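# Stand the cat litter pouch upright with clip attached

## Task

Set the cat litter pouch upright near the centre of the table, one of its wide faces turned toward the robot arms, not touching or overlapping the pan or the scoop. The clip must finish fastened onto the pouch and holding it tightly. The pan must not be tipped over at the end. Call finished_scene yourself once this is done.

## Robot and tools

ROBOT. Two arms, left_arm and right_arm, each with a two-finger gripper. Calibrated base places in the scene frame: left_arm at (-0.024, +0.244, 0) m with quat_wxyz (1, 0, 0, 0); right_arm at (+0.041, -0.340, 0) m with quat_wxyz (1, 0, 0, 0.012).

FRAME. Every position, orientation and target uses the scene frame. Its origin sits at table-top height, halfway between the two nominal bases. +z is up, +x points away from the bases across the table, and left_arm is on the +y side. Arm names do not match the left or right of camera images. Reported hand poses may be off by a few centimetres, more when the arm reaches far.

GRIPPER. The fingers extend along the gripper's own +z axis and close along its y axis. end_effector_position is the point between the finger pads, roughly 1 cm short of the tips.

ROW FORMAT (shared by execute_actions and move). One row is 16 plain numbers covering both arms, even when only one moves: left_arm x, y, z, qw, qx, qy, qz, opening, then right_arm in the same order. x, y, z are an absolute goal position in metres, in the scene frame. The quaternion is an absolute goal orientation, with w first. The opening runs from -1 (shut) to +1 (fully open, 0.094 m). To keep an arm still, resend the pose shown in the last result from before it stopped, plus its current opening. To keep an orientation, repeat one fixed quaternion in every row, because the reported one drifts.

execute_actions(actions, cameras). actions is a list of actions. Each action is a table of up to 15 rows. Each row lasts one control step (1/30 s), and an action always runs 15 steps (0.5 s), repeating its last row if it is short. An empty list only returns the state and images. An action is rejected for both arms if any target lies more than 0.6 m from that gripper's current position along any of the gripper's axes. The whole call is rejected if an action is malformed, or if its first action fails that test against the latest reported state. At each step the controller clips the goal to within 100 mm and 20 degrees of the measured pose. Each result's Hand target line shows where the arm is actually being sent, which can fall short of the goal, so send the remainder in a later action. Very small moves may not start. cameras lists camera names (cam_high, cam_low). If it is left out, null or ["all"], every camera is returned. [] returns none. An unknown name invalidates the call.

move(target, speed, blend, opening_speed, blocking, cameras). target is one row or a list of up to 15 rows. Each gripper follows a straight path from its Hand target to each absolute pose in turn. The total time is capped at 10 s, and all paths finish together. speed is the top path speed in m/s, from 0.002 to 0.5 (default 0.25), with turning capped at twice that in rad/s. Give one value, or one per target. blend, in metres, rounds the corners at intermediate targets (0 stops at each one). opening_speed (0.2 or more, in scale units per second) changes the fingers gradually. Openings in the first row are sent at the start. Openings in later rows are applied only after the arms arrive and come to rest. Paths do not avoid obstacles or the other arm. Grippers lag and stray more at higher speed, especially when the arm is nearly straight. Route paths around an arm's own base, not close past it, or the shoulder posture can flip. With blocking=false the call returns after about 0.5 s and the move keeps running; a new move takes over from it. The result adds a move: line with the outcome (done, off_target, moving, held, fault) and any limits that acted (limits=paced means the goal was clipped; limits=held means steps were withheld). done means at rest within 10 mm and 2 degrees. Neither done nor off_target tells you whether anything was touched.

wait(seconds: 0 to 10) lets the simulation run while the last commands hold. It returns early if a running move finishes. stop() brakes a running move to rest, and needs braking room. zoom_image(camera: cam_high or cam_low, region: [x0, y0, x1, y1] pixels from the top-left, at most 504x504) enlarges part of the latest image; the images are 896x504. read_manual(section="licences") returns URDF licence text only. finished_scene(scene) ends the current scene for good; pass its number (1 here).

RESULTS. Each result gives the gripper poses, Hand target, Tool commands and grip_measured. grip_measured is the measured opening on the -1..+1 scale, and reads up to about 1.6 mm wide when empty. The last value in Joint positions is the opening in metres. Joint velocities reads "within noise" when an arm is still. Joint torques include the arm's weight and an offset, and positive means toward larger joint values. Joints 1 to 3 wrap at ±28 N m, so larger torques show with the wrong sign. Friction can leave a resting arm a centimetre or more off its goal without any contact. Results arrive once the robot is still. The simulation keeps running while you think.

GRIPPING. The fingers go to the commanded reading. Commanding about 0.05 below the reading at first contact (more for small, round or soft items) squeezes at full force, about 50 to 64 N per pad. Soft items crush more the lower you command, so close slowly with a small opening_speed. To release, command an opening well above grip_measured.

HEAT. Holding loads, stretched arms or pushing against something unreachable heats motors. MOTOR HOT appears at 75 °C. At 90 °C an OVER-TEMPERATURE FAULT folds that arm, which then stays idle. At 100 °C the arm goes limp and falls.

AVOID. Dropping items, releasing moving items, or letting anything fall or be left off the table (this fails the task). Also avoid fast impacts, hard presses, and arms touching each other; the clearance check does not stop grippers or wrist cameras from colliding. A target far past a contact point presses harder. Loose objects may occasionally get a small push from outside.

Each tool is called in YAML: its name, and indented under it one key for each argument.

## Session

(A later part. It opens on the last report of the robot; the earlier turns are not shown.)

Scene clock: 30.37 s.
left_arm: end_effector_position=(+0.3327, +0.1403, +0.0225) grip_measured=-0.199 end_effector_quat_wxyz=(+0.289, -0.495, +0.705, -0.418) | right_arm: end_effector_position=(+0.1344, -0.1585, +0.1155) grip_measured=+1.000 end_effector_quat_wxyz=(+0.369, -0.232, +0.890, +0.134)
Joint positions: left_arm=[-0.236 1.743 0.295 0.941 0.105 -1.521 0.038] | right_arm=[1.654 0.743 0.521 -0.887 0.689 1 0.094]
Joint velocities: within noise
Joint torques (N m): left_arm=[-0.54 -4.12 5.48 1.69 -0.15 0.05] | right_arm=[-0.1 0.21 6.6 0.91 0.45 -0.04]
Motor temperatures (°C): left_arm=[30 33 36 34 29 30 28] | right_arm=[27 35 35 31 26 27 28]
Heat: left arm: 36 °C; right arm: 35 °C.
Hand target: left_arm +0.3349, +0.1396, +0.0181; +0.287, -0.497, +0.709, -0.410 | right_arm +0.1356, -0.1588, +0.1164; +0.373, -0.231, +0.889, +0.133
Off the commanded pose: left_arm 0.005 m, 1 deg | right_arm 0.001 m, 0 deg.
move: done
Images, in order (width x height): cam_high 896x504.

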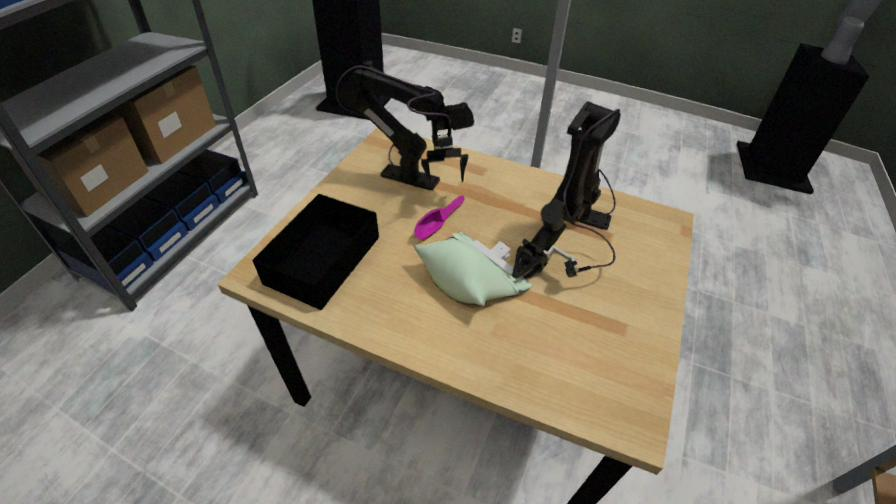

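move:
  target:
    - [0.335, 0.1395, 0.022, 0.287, -0.497, 0.709, -0.410, -1.0, 0.1356, -0.1588, 0.1164, 0.373, -0.231, 0.889, 0.133, 1.0]
  speed: 0.04
  opening_speed: 0.4
  cameras: ["cam_high"]

zoom_image:
  camera: "cam_high"
  region: [490, 235, 560, 305]

Scene clock: 32.73 s.
left_arm: end_effector_position=(+0.3280, +0.1419, +0.0138) grip_measured=-0.985 end_effector_quat_wxyz=(+0.278, -0.502, +0.712, -0.405) | right_arm: end_effector_position=(+0.1344, -0.1585, +0.1155) grip_measured=+1.000 end_effector_quat_wxyz=(+0.369, -0.232, +0.890, +0.134)
Joint positions: left_arm=[-0.236 1.743 0.295 0.901 0.102 -1.521 0.001] | right_arm=[1.654 0.743 0.521 -0.887 0.689 1 0.094]
Joint velocities: within noise
Joint torques (N m): left_arm=[-0.54 -5.74 5.76 1.84 -0.14 0.08] | right_arm=[-0.43 0.05 6.39 0.93 0.42 -0.12]
Motor temperatures (°C): left_arm=[30 34 37 34 29 30 28] | right_arm=[27 35 35 31 26 27 28]
Heat: left arm: 37 °C; right arm: 35 °C.
Hand target: left_arm +0.3349, +0.1396, +0.0222; +0.287, -0.497, +0.709, -0.410 | right_arm +0.1356, -0.1588, +0.1164; +0.373, -0.231, +0.889, +0.133
Off the commanded pose: left_arm 0.011 m, 1 deg | right_arm 0.001 m, 0 deg.
move: off_target (left_arm)
Images, in order (width x height): cam_high 896x504.

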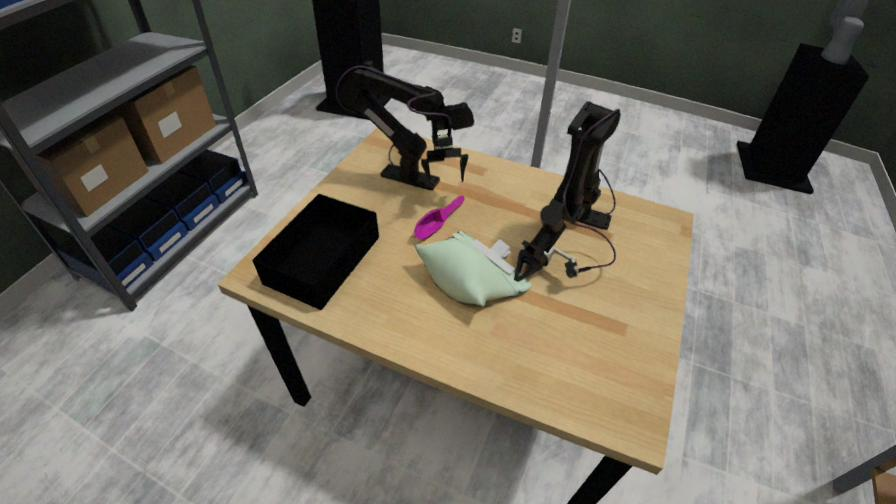

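Scaled by 7.200.

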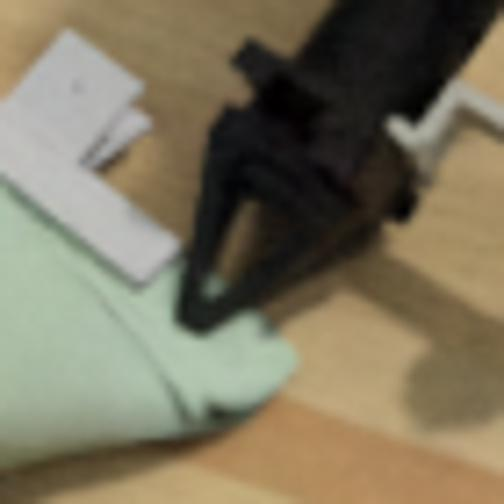

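zoom_image:
  camera: "cam_high"
  region: [500, 260, 535, 295]

Scaled by 14.400.

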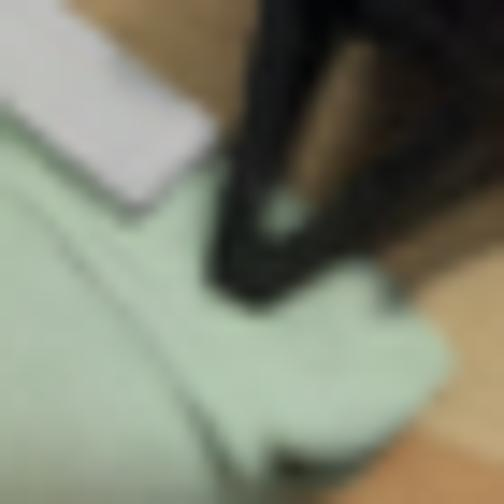

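move:
  target:
    - [0.335, 0.1395, 0.045, 0.287, -0.497, 0.709, -0.410, -1.0, 0.1356, -0.1588, 0.1164, 0.373, -0.231, 0.889, 0.133, 1.0]
  speed: 0.05
  cameras: ["cam_high"]

zoom_image:
  camera: "cam_high"
  region: [460, 215, 560, 305]

Scene clock: 34.60 s.
left_arm: end_effector_position=(+0.3294, +0.1426, +0.0324) grip_measured=-0.986 end_effector_quat_wxyz=(+0.278, -0.505, +0.713, -0.400) | right_arm: end_effector_position=(+0.1344, -0.1585, +0.1155) grip_measured=+1.000 end_effector_quat_wxyz=(+0.369, -0.232, +0.890, +0.134)
Joint positions: left_arm=[-0.237 1.617 0.323 0.738 0.093 -1.521 0.001] | right_arm=[1.654 0.743 0.521 -0.887 0.689 1 0.094]
Joint velocities: within noise
Joint torques (N m): left_arm=[-0.31 -6.86 6.24 1.78 0.01 -0.02] | right_arm=[-0.2 0.12 6.43 0.93 0.39 -0.09]
Motor temperatures (°C): left_arm=[30 34 37 34 29 30 28] | right_arm=[27 35 35 31 26 27 28]
Heat: left arm: 37 °C; right arm: 35 °C.
Hand target: left_arm +0.3349, +0.1396, +0.0450; +0.287, -0.497, +0.709, -0.410 | right_arm +0.1356, -0.1588, +0.1164; +0.373, -0.231, +0.889, +0.133
Off the commanded pose: left_arm 0.014 m, 2 deg | right_arm 0.001 m, 0 deg.
move: off_target (left_arm)
Images, in order (width x height): cam_high 896x504.

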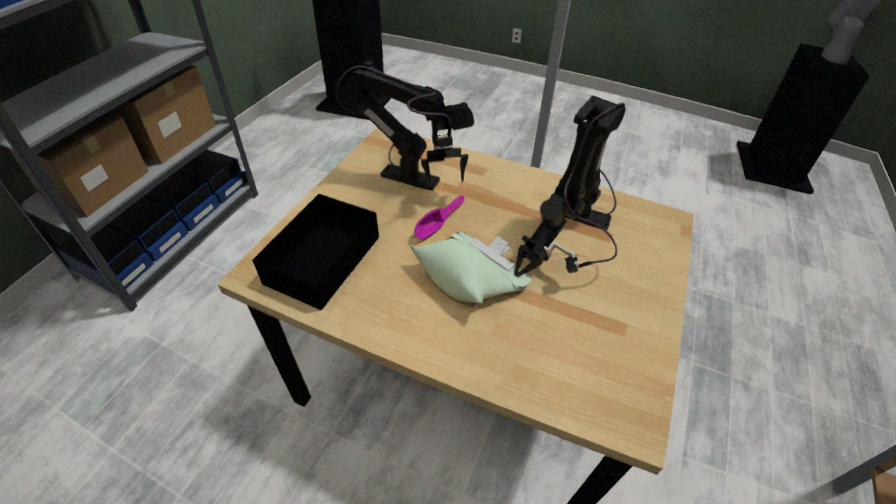

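Scaled by 5.040.

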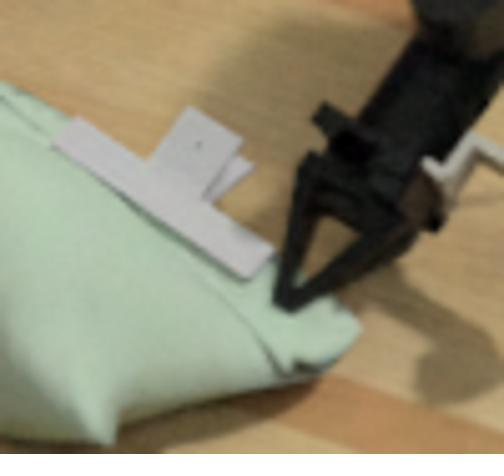

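move:
  target:
    - [0.331, 0.141, 0.085, 0.287, -0.497, 0.709, -0.410, -1.0, 0.1356, -0.1588, 0.1164, 0.373, -0.231, 0.889, 0.133, 1.0]
  speed: 0.08

zoom_image:
  camera: "cam_high"
  region: [400, 195, 560, 315]

Scene clock: 36.37 s.
left_arm: end_effector_position=(+0.3205, +0.1448, +0.0610) grip_measured=-0.986 end_effector_quat_wxyz=(+0.270, -0.510, +0.719, -0.387) | right_arm: end_effector_position=(+0.1344, -0.1585, +0.1155) grip_measured=+1.000 end_effector_quat_wxyz=(+0.369, -0.232, +0.890, +0.134)
Joint positions: left_arm=[-0.24 1.401 0.367 0.444 0.087 -1.521 0.001] | right_arm=[1.654 0.743 0.521 -0.887 0.689 1 0.094]
Joint velocities: within noise
Joint torques (N m): left_arm=[-0.02 -6.48 8.58 1.89 0.07 0.01] | right_arm=[0.01 0.31 6.43 0.91 0.41 -0.07]
Motor temperatures (°C): left_arm=[30 34 37 35 29 30 28] | right_arm=[27 35 35 31 26 27 28]
Heat: left arm: 37 °C; right arm: 35 °C.
Hand target: left_arm +0.3305, +0.1411, +0.0849; +0.287, -0.497, +0.709, -0.410 | right_arm +0.1356, -0.1588, +0.1164; +0.373, -0.231, +0.889, +0.133
Off the commanded pose: left_arm 0.027 m, 4 deg | right_arm 0.001 m, 0 deg.
move: off_target (left_arm)

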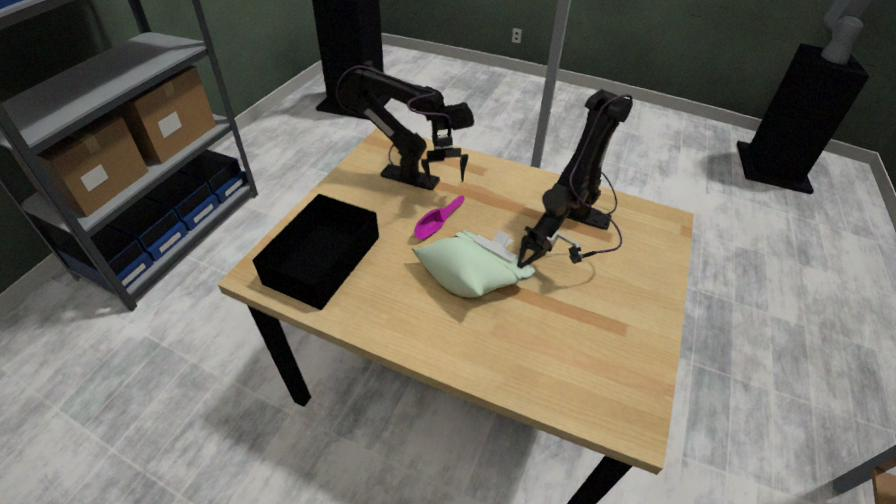

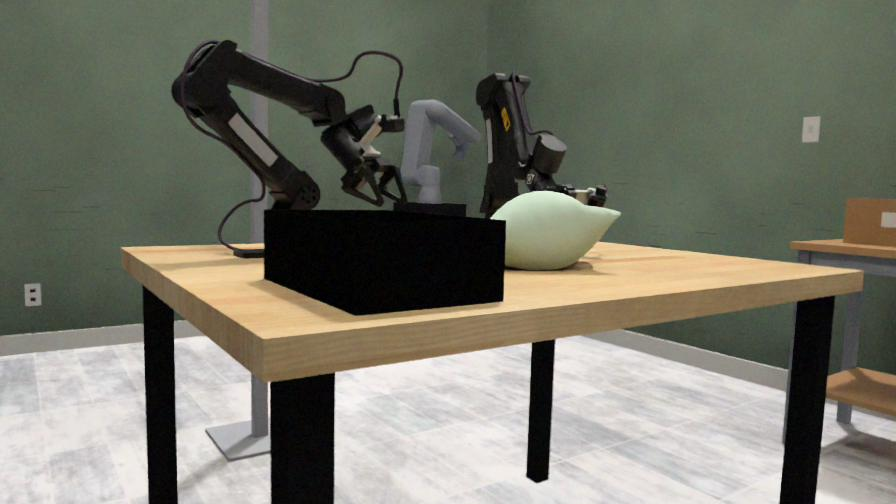

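Scaled by 3.150.

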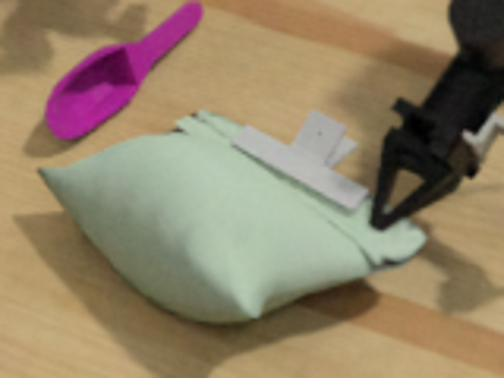

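move:
  target:
    - [0.345, 0.137, 0.135, 0.1962, -0.5390, 0.7697, -0.2801, -1.0, 0.1356, -0.1588, 0.1164, 0.373, -0.231, 0.889, 0.133, 1.0]
  speed: 0.08

zoom_image:
  camera: "cam_high"
  region: [400, 195, 560, 315]

Scene clock: 39.57 s.
left_arm: end_effector_position=(+0.3346, +0.1395, +0.1156) grip_measured=-0.986 end_effector_quat_wxyz=(+0.181, -0.546, +0.774, -0.265) | right_arm: end_effector_position=(+0.1344, -0.1585, +0.1155) grip_measured=+1.000 end_effector_quat_wxyz=(+0.369, -0.232, +0.890, +0.134)
Joint positions: left_arm=[-0.257 1.418 0.911 -0.413 0.062 -1.506 0.001] | right_arm=[1.654 0.743 0.521 -0.887 0.689 1 0.094]
Joint velocities: within noise
Joint torques (N m): left_arm=[-0.03 -5.42 11.14 1.44 -0.03 0.05] | right_arm=[-0.42 0.31 6.5 0.95 0.43 -0.03]
Motor temperatures (°C): left_arm=[30 35 38 35 29 30 28] | right_arm=[27 35 35 31 26 27 28]
Heat: left arm: 38 °C; right arm: 35 °C.
Hand target: left_arm +0.3443, +0.1371, +0.1351; +0.196, -0.539, +0.770, -0.280 | right_arm +0.1356, -0.1588, +0.1164; +0.373, -0.231, +0.889, +0.133
Off the commanded pose: left_arm 0.022 m, 3 deg | right_arm 0.001 m, 0 deg.
move: off_target (left_arm)

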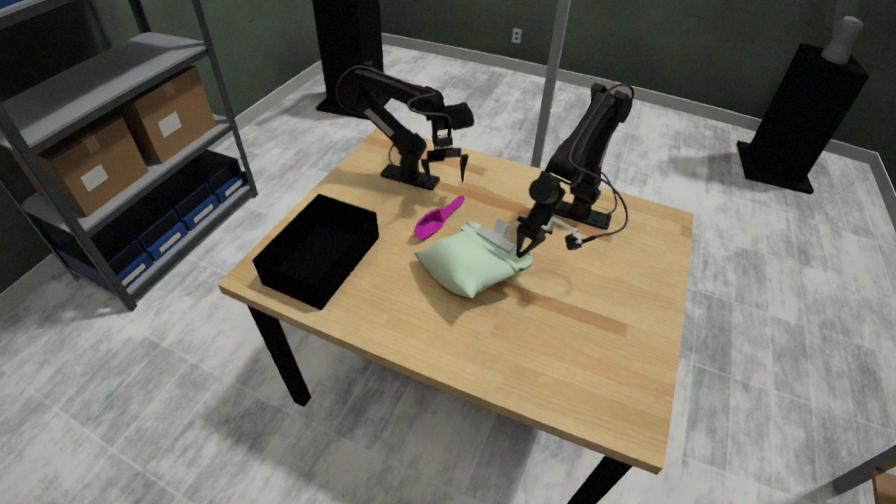

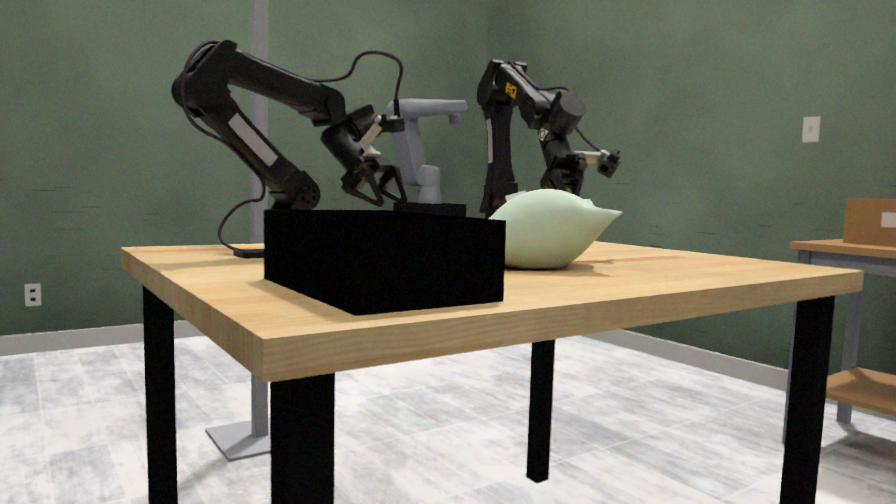

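Scaled by 3.150.

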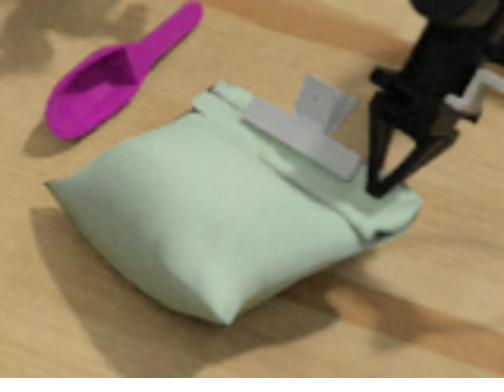

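move:
  target:
    - [0.383, 0.123, 0.178, 0.0996, -0.5649, 0.8067, -0.1423, -1.0, 0.1356, -0.1588, 0.1164, 0.373, -0.231, 0.889, 0.133, 1.0]
  speed: 0.08

zoom_image:
  camera: "cam_high"
  region: [400, 195, 560, 315]

Scene clock: 42.70 s.
left_arm: end_effector_position=(+0.3809, +0.1199, +0.1662) grip_measured=-0.986 end_effector_quat_wxyz=(+0.090, -0.563, +0.809, -0.143) | right_arm: end_effector_position=(+0.1344, -0.1585, +0.1155) grip_measured=+1.000 end_effector_quat_wxyz=(+0.369, -0.232, +0.890, +0.134)
Joint positions: left_arm=[-0.284 1.841 1.71 -1.102 0.039 -1.506 0.001] | right_arm=[1.654 0.743 0.521 -0.887 0.689 1 0.094]
Joint velocities: within noise
Joint torques (N m): left_arm=[0.18 -8.55 10.47 0.76 -0.21 -0.02] | right_arm=[0.06 0.39 6.5 0.93 0.46 -0.03]
Motor temperatures (°C): left_arm=[30 35 39 34 29 30 28] | right_arm=[27 35 35 31 26 27 28]
Heat: left arm: 39 °C; right arm: 35 °C.
Hand target: left_arm +0.3828, +0.1231, +0.1779; +0.100, -0.565, +0.807, -0.143 | right_arm +0.1356, -0.1588, +0.1164; +0.373, -0.231, +0.889, +0.133
Off the commanded pose: left_arm 0.012 m, 1 deg | right_arm 0.001 m, 0 deg.
move: off_target (left_arm)

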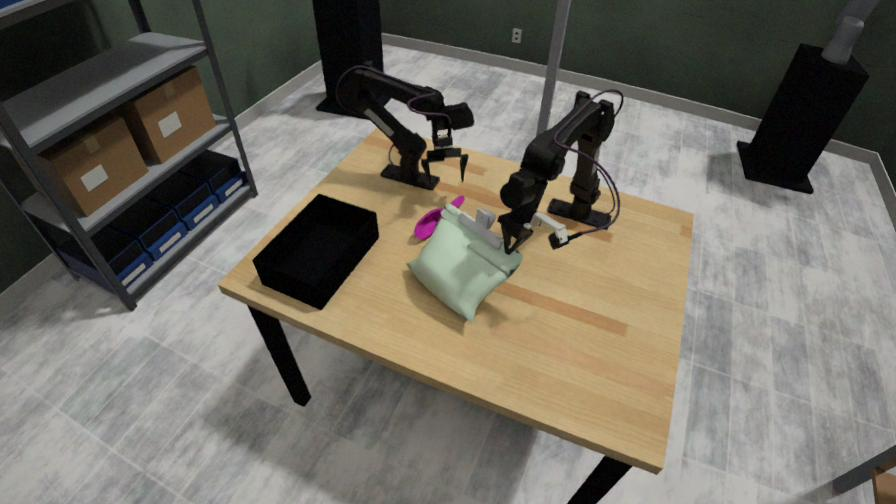

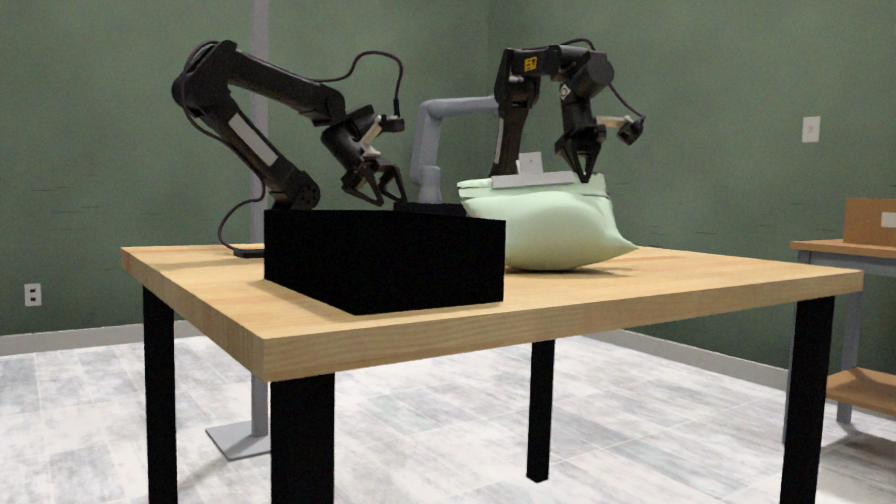

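Scaled by 3.150.

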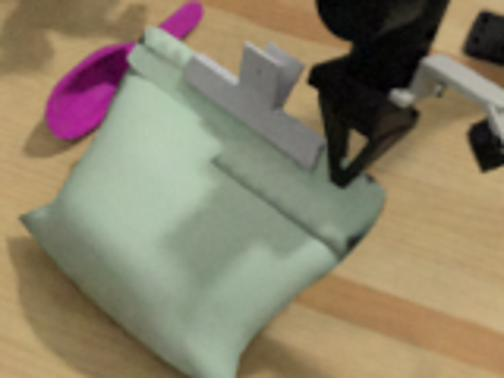

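move:
  target:
    - [0.372, 0.123, 0.200, 0.0500, -0.5716, 0.8163, -0.0714, -1.0, 0.1356, -0.1588, 0.1164, 0.373, -0.231, 0.889, 0.133, 1.0]
  speed: 0.06

zoom_image:
  camera: "cam_high"
  region: [400, 195, 560, 325]

Scene clock: 45.43 s.
left_arm: end_effector_position=(+0.3759, +0.1205, +0.1870) grip_measured=-0.986 end_effector_quat_wxyz=(+0.046, -0.571, +0.816, -0.073) | right_arm: end_effector_position=(+0.1344, -0.1585, +0.1155) grip_measured=+1.000 end_effector_quat_wxyz=(+0.369, -0.232, +0.890, +0.134)
Joint positions: left_arm=[-0.295 2.023 2.088 -1.463 0.018 -1.517 0.001] | right_arm=[1.654 0.743 0.521 -0.887 0.689 1 0.094]
Joint velocities: within noise
Joint torques (N m): left_arm=[-0.16 -10.03 10.15 0.33 -0.11 0.03] | right_arm=[-0.18 0.25 6.41 0.93 0.39 -0.1]
Motor temperatures (°C): left_arm=[30 36 40 34 29 30 29] | right_arm=[27 35 35 31 26 27 28]
Heat: left arm: 40 °C; right arm: 35 °C.
Hand target: left_arm +0.3719, +0.1230, +0.1996; +0.051, -0.571, +0.816, -0.072 | right_arm +0.1356, -0.1588, +0.1164; +0.373, -0.231, +0.889, +0.133
Off the commanded pose: left_arm 0.014 m, 1 deg | right_arm 0.001 m, 0 deg.
move: off_target (left_arm)

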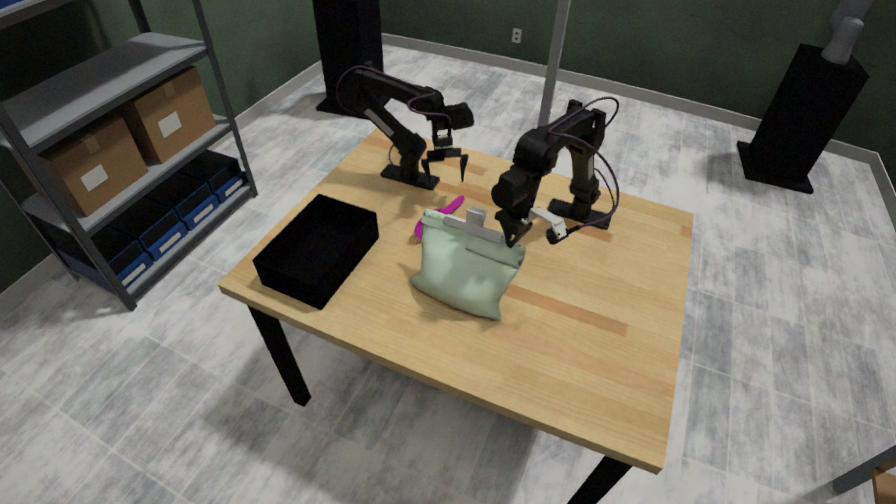

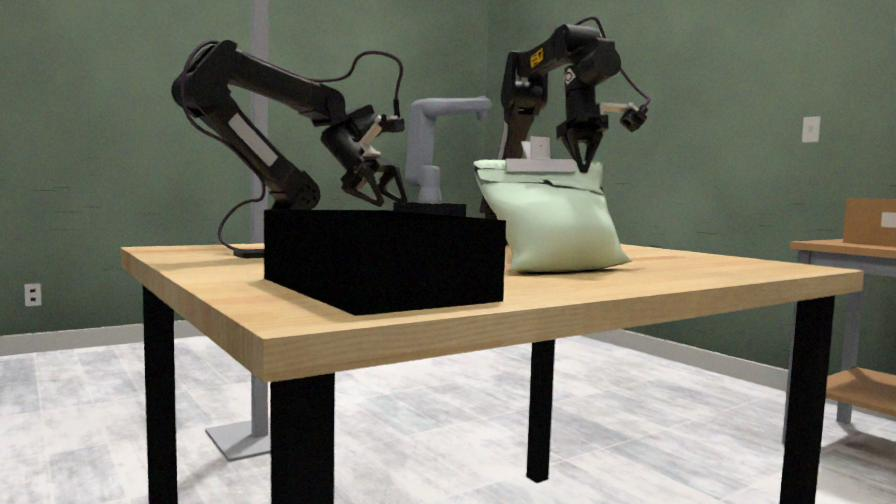

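Scaled by 3.150.

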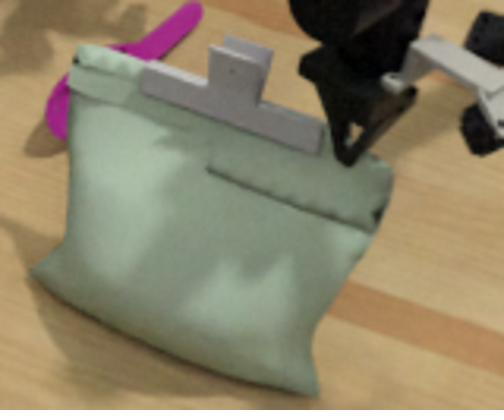

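move:
  target:
    - [0.352, 0.123, 0.222, 0.0262, -0.600, 0.799, -0.035, -1.0, 0.1356, -0.1588, 0.1164, 0.373, -0.231, 0.889, 0.133, 1.0]
  speed: 0.06

zoom_image:
  camera: "cam_high"
  region: [400, 195, 560, 325]

Scene clock: 47.40 s.
left_arm: end_effector_position=(+0.3658, +0.1199, +0.1934) grip_measured=-0.986 end_effector_quat_wxyz=(+0.038, -0.600, +0.797, -0.054) | right_arm: end_effector_position=(+0.1344, -0.1585, +0.1155) grip_measured=+1.000 end_effector_quat_wxyz=(+0.369, -0.232, +0.890, +0.134)
Joint positions: left_arm=[-0.311 2.04 2.147 -1.546 0 -1.602 0.001] | right_arm=[1.654 0.743 0.521 -0.887 0.689 1 0.094]
Joint velocities: within noise
Joint torques (N m): left_arm=[-0.28 -14.89 7.13 0.26 -0.05 -0.04] | right_arm=[-0.08 0.35 6.49 0.96 0.37 -0.12]
Motor temperatures (°C): left_arm=[30 38 40 34 29 30 29] | right_arm=[27 35 35 31 26 27 28]
Heat: left arm: 40 °C; right arm: 35 °C.
Hand target: left_arm +0.3519, +0.1231, +0.2199; +0.049, -0.598, +0.797, -0.068 | right_arm +0.1356, -0.1588, +0.1164; +0.373, -0.231, +0.889, +0.133
Off the commanded pose: left_arm 0.032 m, 3 deg | right_arm 0.001 m, 0 deg.
joint sent to its limit (left arm) — joint 4 (wrist pitch), lower limit. The joint targets are off in orientation, not in position.
move: off_target (left_arm)

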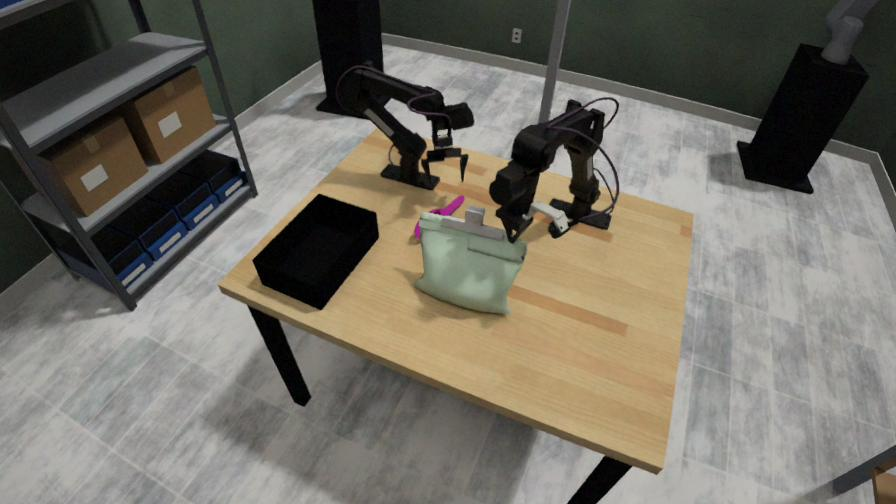

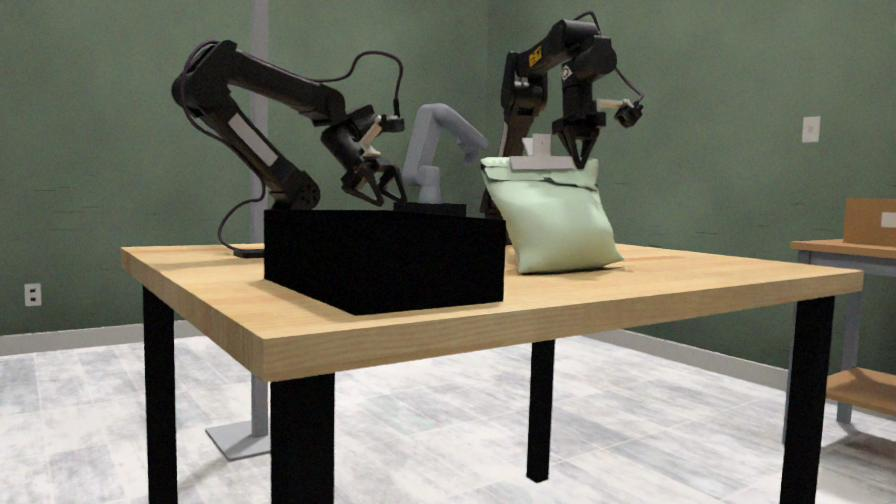

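Scaled by 3.150.

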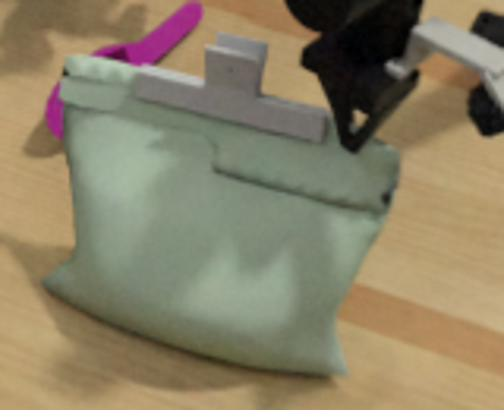

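move:
  target:
    - [0.345, 0.123, 0.245, 0.0765, -0.6265, 0.7656, -0.0935, -1.0, 0.1356, -0.1588, 0.1164, 0.373, -0.231, 0.889, 0.133, 1.0]
  speed: 0.05

zoom_image:
  camera: "cam_high"
  region: [400, 195, 560, 325]

Scene clock: 50.13 s.
left_arm: end_effector_position=(+0.3532, +0.1210, +0.2108) grip_measured=-0.986 end_effector_quat_wxyz=(+0.052, -0.632, +0.771, -0.059) | right_arm: end_effector_position=(+0.1344, -0.1585, +0.1155) grip_measured=+1.000 end_effector_quat_wxyz=(+0.369, -0.232, +0.890, +0.134)
Joint positions: left_arm=[-0.33 1.978 2.125 -1.561 -0.027 -1.701 0.001] | right_arm=[1.654 0.743 0.521 -0.887 0.689 1 0.094]
Joint velocities: within noise
Joint torques (N m): left_arm=[-0.28 -15.6 7.19 0.64 -0.1 0] | right_arm=[-0.2 0.25 6.57 0.93 0.34 -0.1]
Motor temperatures (°C): left_arm=[30 41 40 33 29 30 29] | right_arm=[27 35 35 31 26 27 28]
Heat: left arm: 41 °C; right arm: 35 °C.
Hand target: left_arm +0.3444, +0.1232, +0.2435; +0.076, -0.629, +0.768, -0.094 | right_arm +0.1356, -0.1588, +0.1164; +0.373, -0.231, +0.889, +0.133
Off the commanded pose: left_arm 0.035 m, 5 deg | right_arm 0.001 m, 0 deg.
move: off_target (left_arm)

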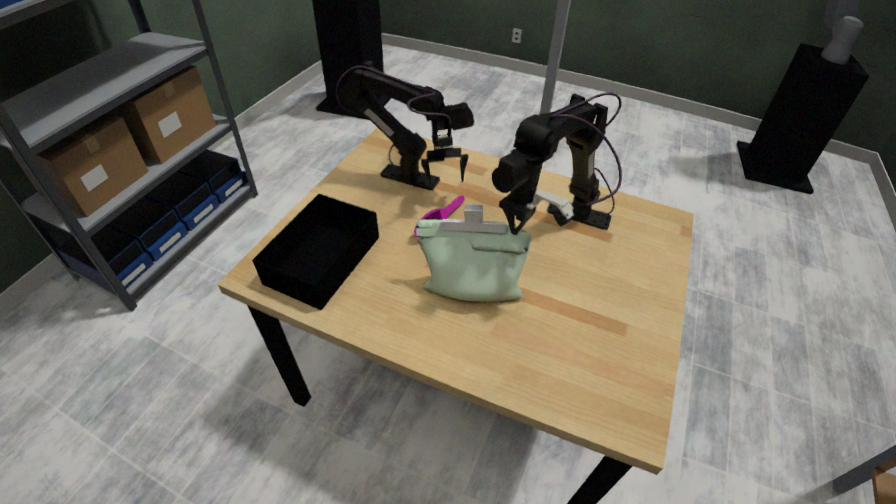

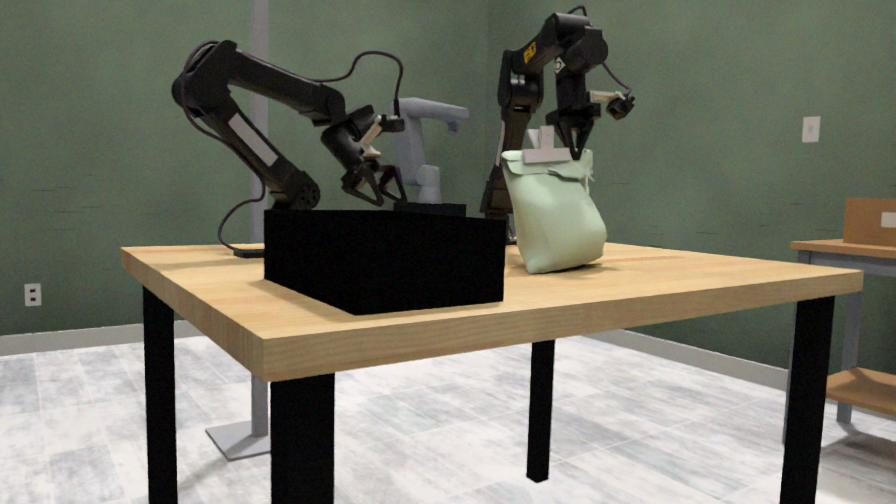

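Scaled by 3.150.

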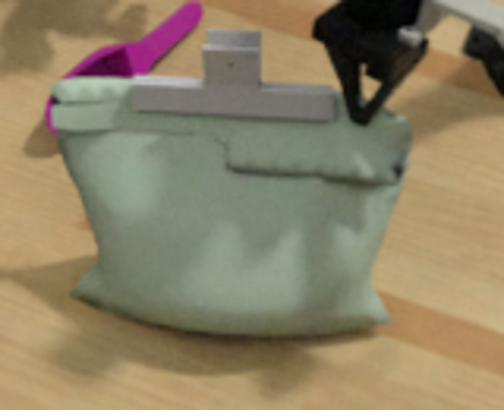

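move:
  target:
    - [0.353, 0.121, 0.225, 0.0765, -0.6265, 0.7656, -0.0935, -1.0, 0.18, -0.17, 0.26, 0.0616, 0.7044, 0.7044, 0.0616, 1.0]
    - [0.353, 0.121, 0.222, 0.0765, -0.6265, 0.7656, -0.0935, -1.0, 0.37, -0.10, 0.32, 0.0505, 0.577, 0.813, 0.0712, 0.3]
  speed: 0.2

zoom_image:
  camera: "cam_high"
  region: [400, 150, 560, 325]

Scene clock: 58.67 s.
left_arm: end_effector_position=(+0.3507, +0.1219, +0.2010) grip_measured=-0.986 end_effector_quat_wxyz=(+0.053, -0.632, +0.771, -0.060) | right_arm: end_effector_position=(+0.3693, -0.0980, +0.3189) grip_measured=+0.302 end_effector_quat_wxyz=(+0.097, +0.561, +0.789, +0.231)
Joint positions: left_arm=[-0.33 1.944 2.034 -1.502 -0.027 -1.702 0.001] | right_arm=[0.629 1.868 2.341 -1.54 0.048 1.877 0.061]
Joint velocities: within noise
Joint torques (N m): left_arm=[0.01 -13.12 6.06 1.04 -0.11 0.02] | right_arm=[-0.31 -7.1 7.27 0.82 0.09 -0.13]
Motor temperatures (°C): left_arm=[30 44 39 33 29 30 29] | right_arm=[27 35 36 31 26 27 28]
Heat: left arm: 44 °C; right arm: 36 °C.
Hand target: left_arm +0.3525, +0.1211, +0.2219; +0.076, -0.629, +0.768, -0.093 | right_arm +0.3698, -0.1002, +0.3194; +0.101, +0.559, +0.792, +0.225
Off the commanded pose: left_arm 0.021 m, 5 deg | right_arm 0.002 m, 19 deg.
joint sent to its limit (right arm) — joint 4 (wrist pitch), lower limit. The joint targets are off in orientation, not in position.
move: off_target (left_arm, right_arm); target 2's new opening was sent with right_arm's hand 0.002 m and 19 deg from that target; limits=paced

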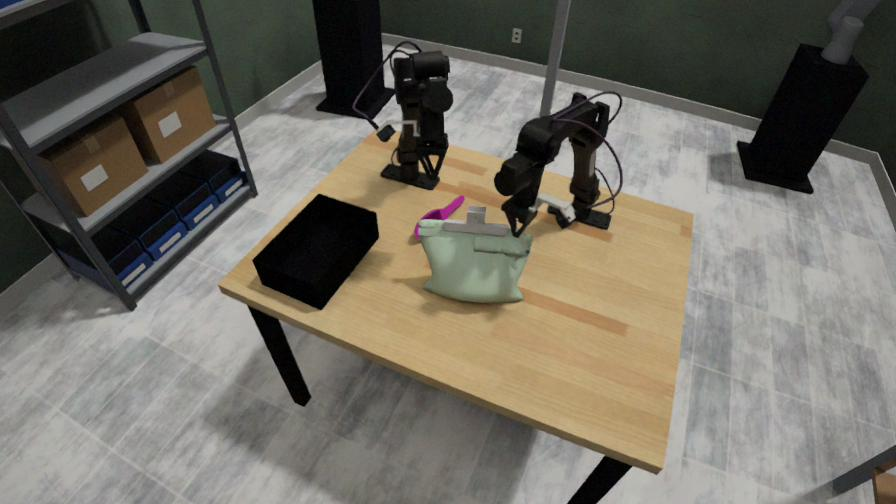

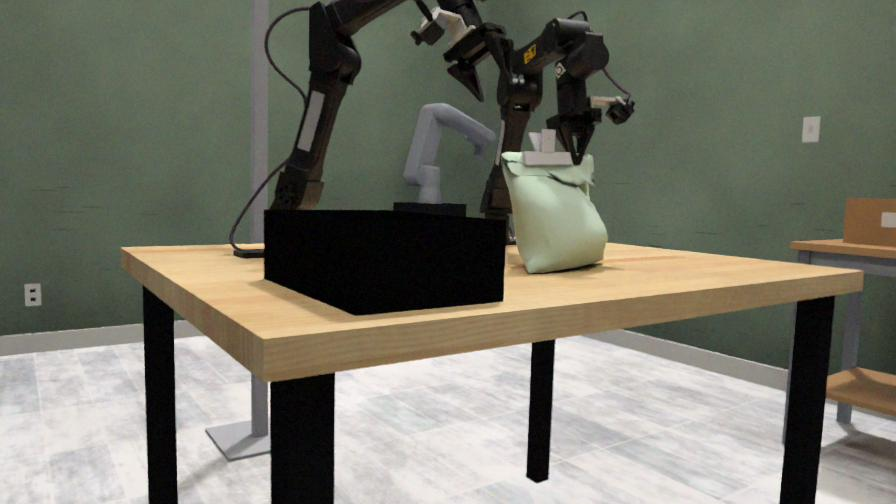

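Scaled by 2.880.

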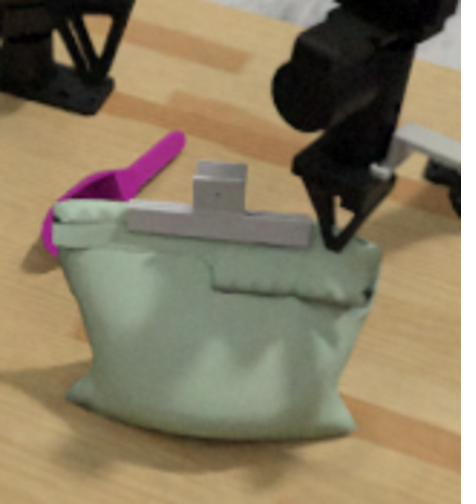

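move:
  target:
    - [0.353, 0.121, 0.222, 0.0765, -0.6265, 0.7656, -0.0935, -1.0, 0.377, -0.088, 0.285, 0.1094, 0.5631, 0.8040, 0.1563, 0.2]
  speed: 0.12

zoom_image:
  camera: "cam_high"
  region: [400, 150, 560, 325]

zoom_image:
  camera: "cam_low"
  region: [440, 60, 660, 280]

Scene clock: 60.33 s.
left_arm: end_effector_position=(+0.3507, +0.1219, +0.2012) grip_measured=-0.986 end_effector_quat_wxyz=(+0.053, -0.632, +0.771, -0.061) | right_arm: end_effector_position=(+0.3778, -0.0865, +0.2906) grip_measured=+0.202 end_effector_quat_wxyz=(+0.110, +0.560, +0.799, +0.190)
Joint positions: left_arm=[-0.33 1.944 2.034 -1.502 -0.027 -1.702 0.001] | right_arm=[0.664 1.941 2.341 -1.54 0.108 1.886 0.056]
Joint velocities: within noise
Joint torques (N m): left_arm=[-0.28 -13.03 6.02 1.04 -0.07 -0.05] | right_arm=[0.55 -7.65 5.81 0.77 0.26 -0.01]
Motor temperatures (°C): left_arm=[30 44 39 33 29 30 29] | right_arm=[27 36 36 31 26 27 28]
Heat: left arm: 44 °C; right arm: 36 °C.
Hand target: left_arm +0.3524, +0.1212, +0.2219; +0.076, -0.629, +0.768, -0.093 | right_arm +0.3768, -0.0882, +0.2848; +0.115, +0.560, +0.802, +0.174
Off the commanded pose: left_arm 0.021 m, 5 deg | right_arm 0.006 m, 4 deg.
joint sent to its limit (right arm) — joint 4 (wrist pitch), lower limit. The joint targets still meet the commanded pose.
move: off_target (left_arm, right_arm)

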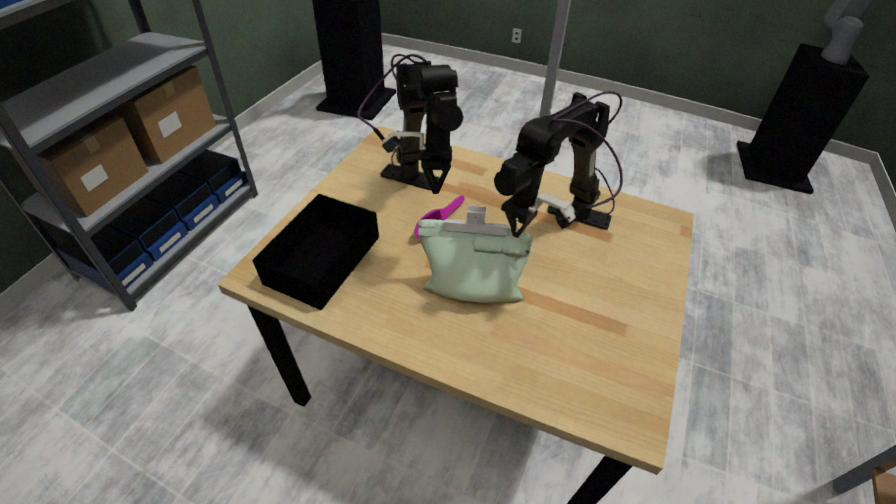

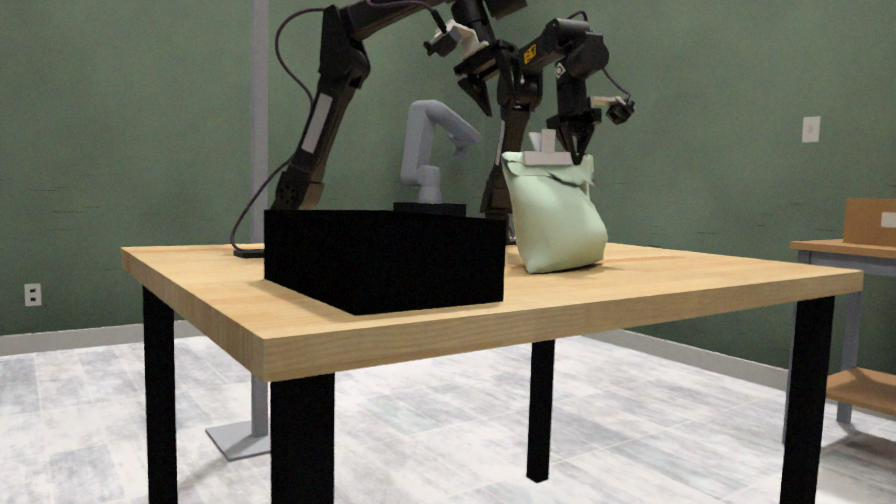

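Scaled by 2.880.

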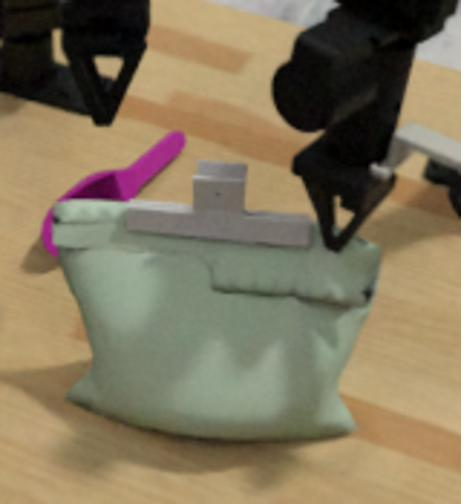

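Scaled by 2.291.

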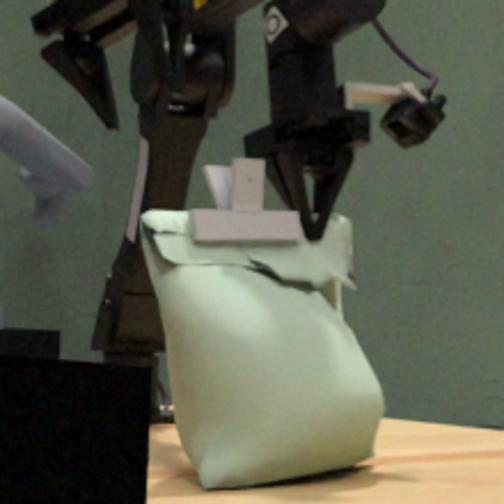

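move:
  target:
    - [0.353, 0.121, 0.222, 0.0765, -0.6265, 0.7656, -0.0935, -1.0, 0.397, -0.081, 0.228, 0.1094, 0.5631, 0.8040, 0.1563, 0.1]
  speed: 0.08

zoom_image:
  camera: "cam_high"
  region: [400, 180, 500, 260]

zoom_image:
  camera: "cam_low"
  region: [440, 60, 660, 280]

Scene clock: 61.97 s.
left_arm: end_effector_position=(+0.3508, +0.1219, +0.2012) grip_measured=-0.986 end_effector_quat_wxyz=(+0.054, -0.632, +0.771, -0.061) | right_arm: end_effector_position=(+0.3946, -0.0755, +0.2375) grip_measured=+0.102 end_effector_quat_wxyz=(+0.106, +0.562, +0.802, +0.172)
Joint positions: left_arm=[-0.33 1.944 2.034 -1.501 -0.027 -1.702 0.001] | right_arm=[0.659 1.941 2.115 -1.352 0.109 1.885 0.052]
Joint velocities: within noise
Joint torques (N m): left_arm=[-0.18 -13.31 6.11 0.98 -0.07 0] | right_arm=[-0.85 -8.79 4.78 0.89 0.15 -0.15]
Motor temperatures (°C): left_arm=[30 43 39 33 29 30 29] | right_arm=[27 36 36 31 26 27 28]
Heat: left arm: 43 °C; right arm: 36 °C.
Hand target: left_arm +0.3525, +0.1211, +0.2219; +0.076, -0.629, +0.768, -0.093 | right_arm +0.3969, -0.0810, +0.2281; +0.109, +0.563, +0.804, +0.156
Off the commanded pose: left_arm 0.021 m, 5 deg | right_arm 0.011 m, 2 deg.
move: off_target (left_arm, right_arm)

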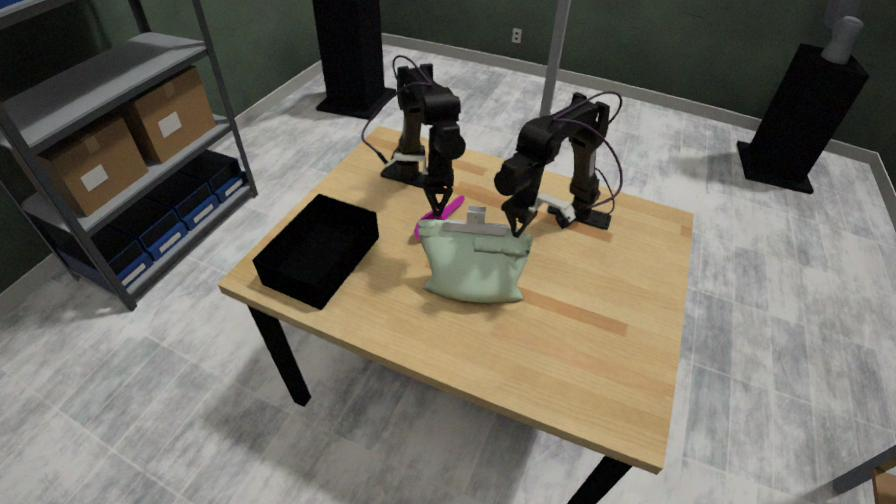

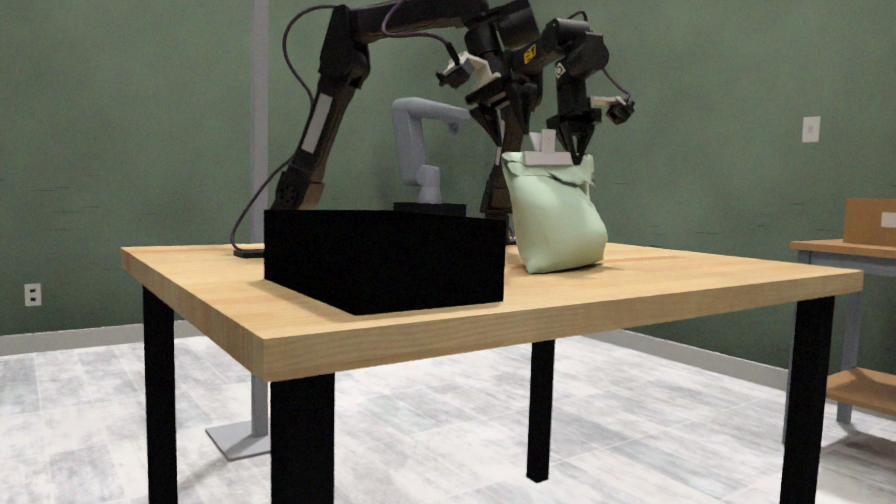

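Scaled by 5.040.

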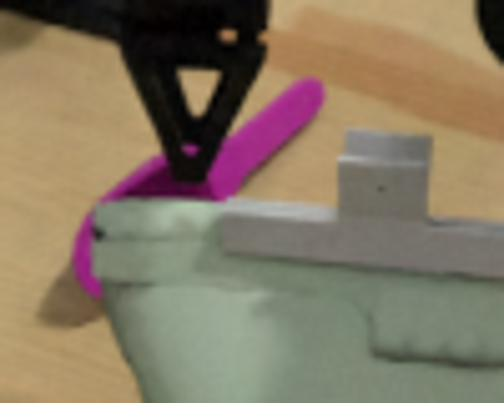

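Scaled by 2.291.

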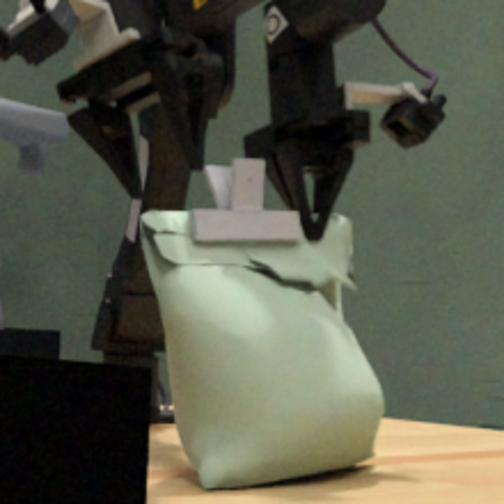

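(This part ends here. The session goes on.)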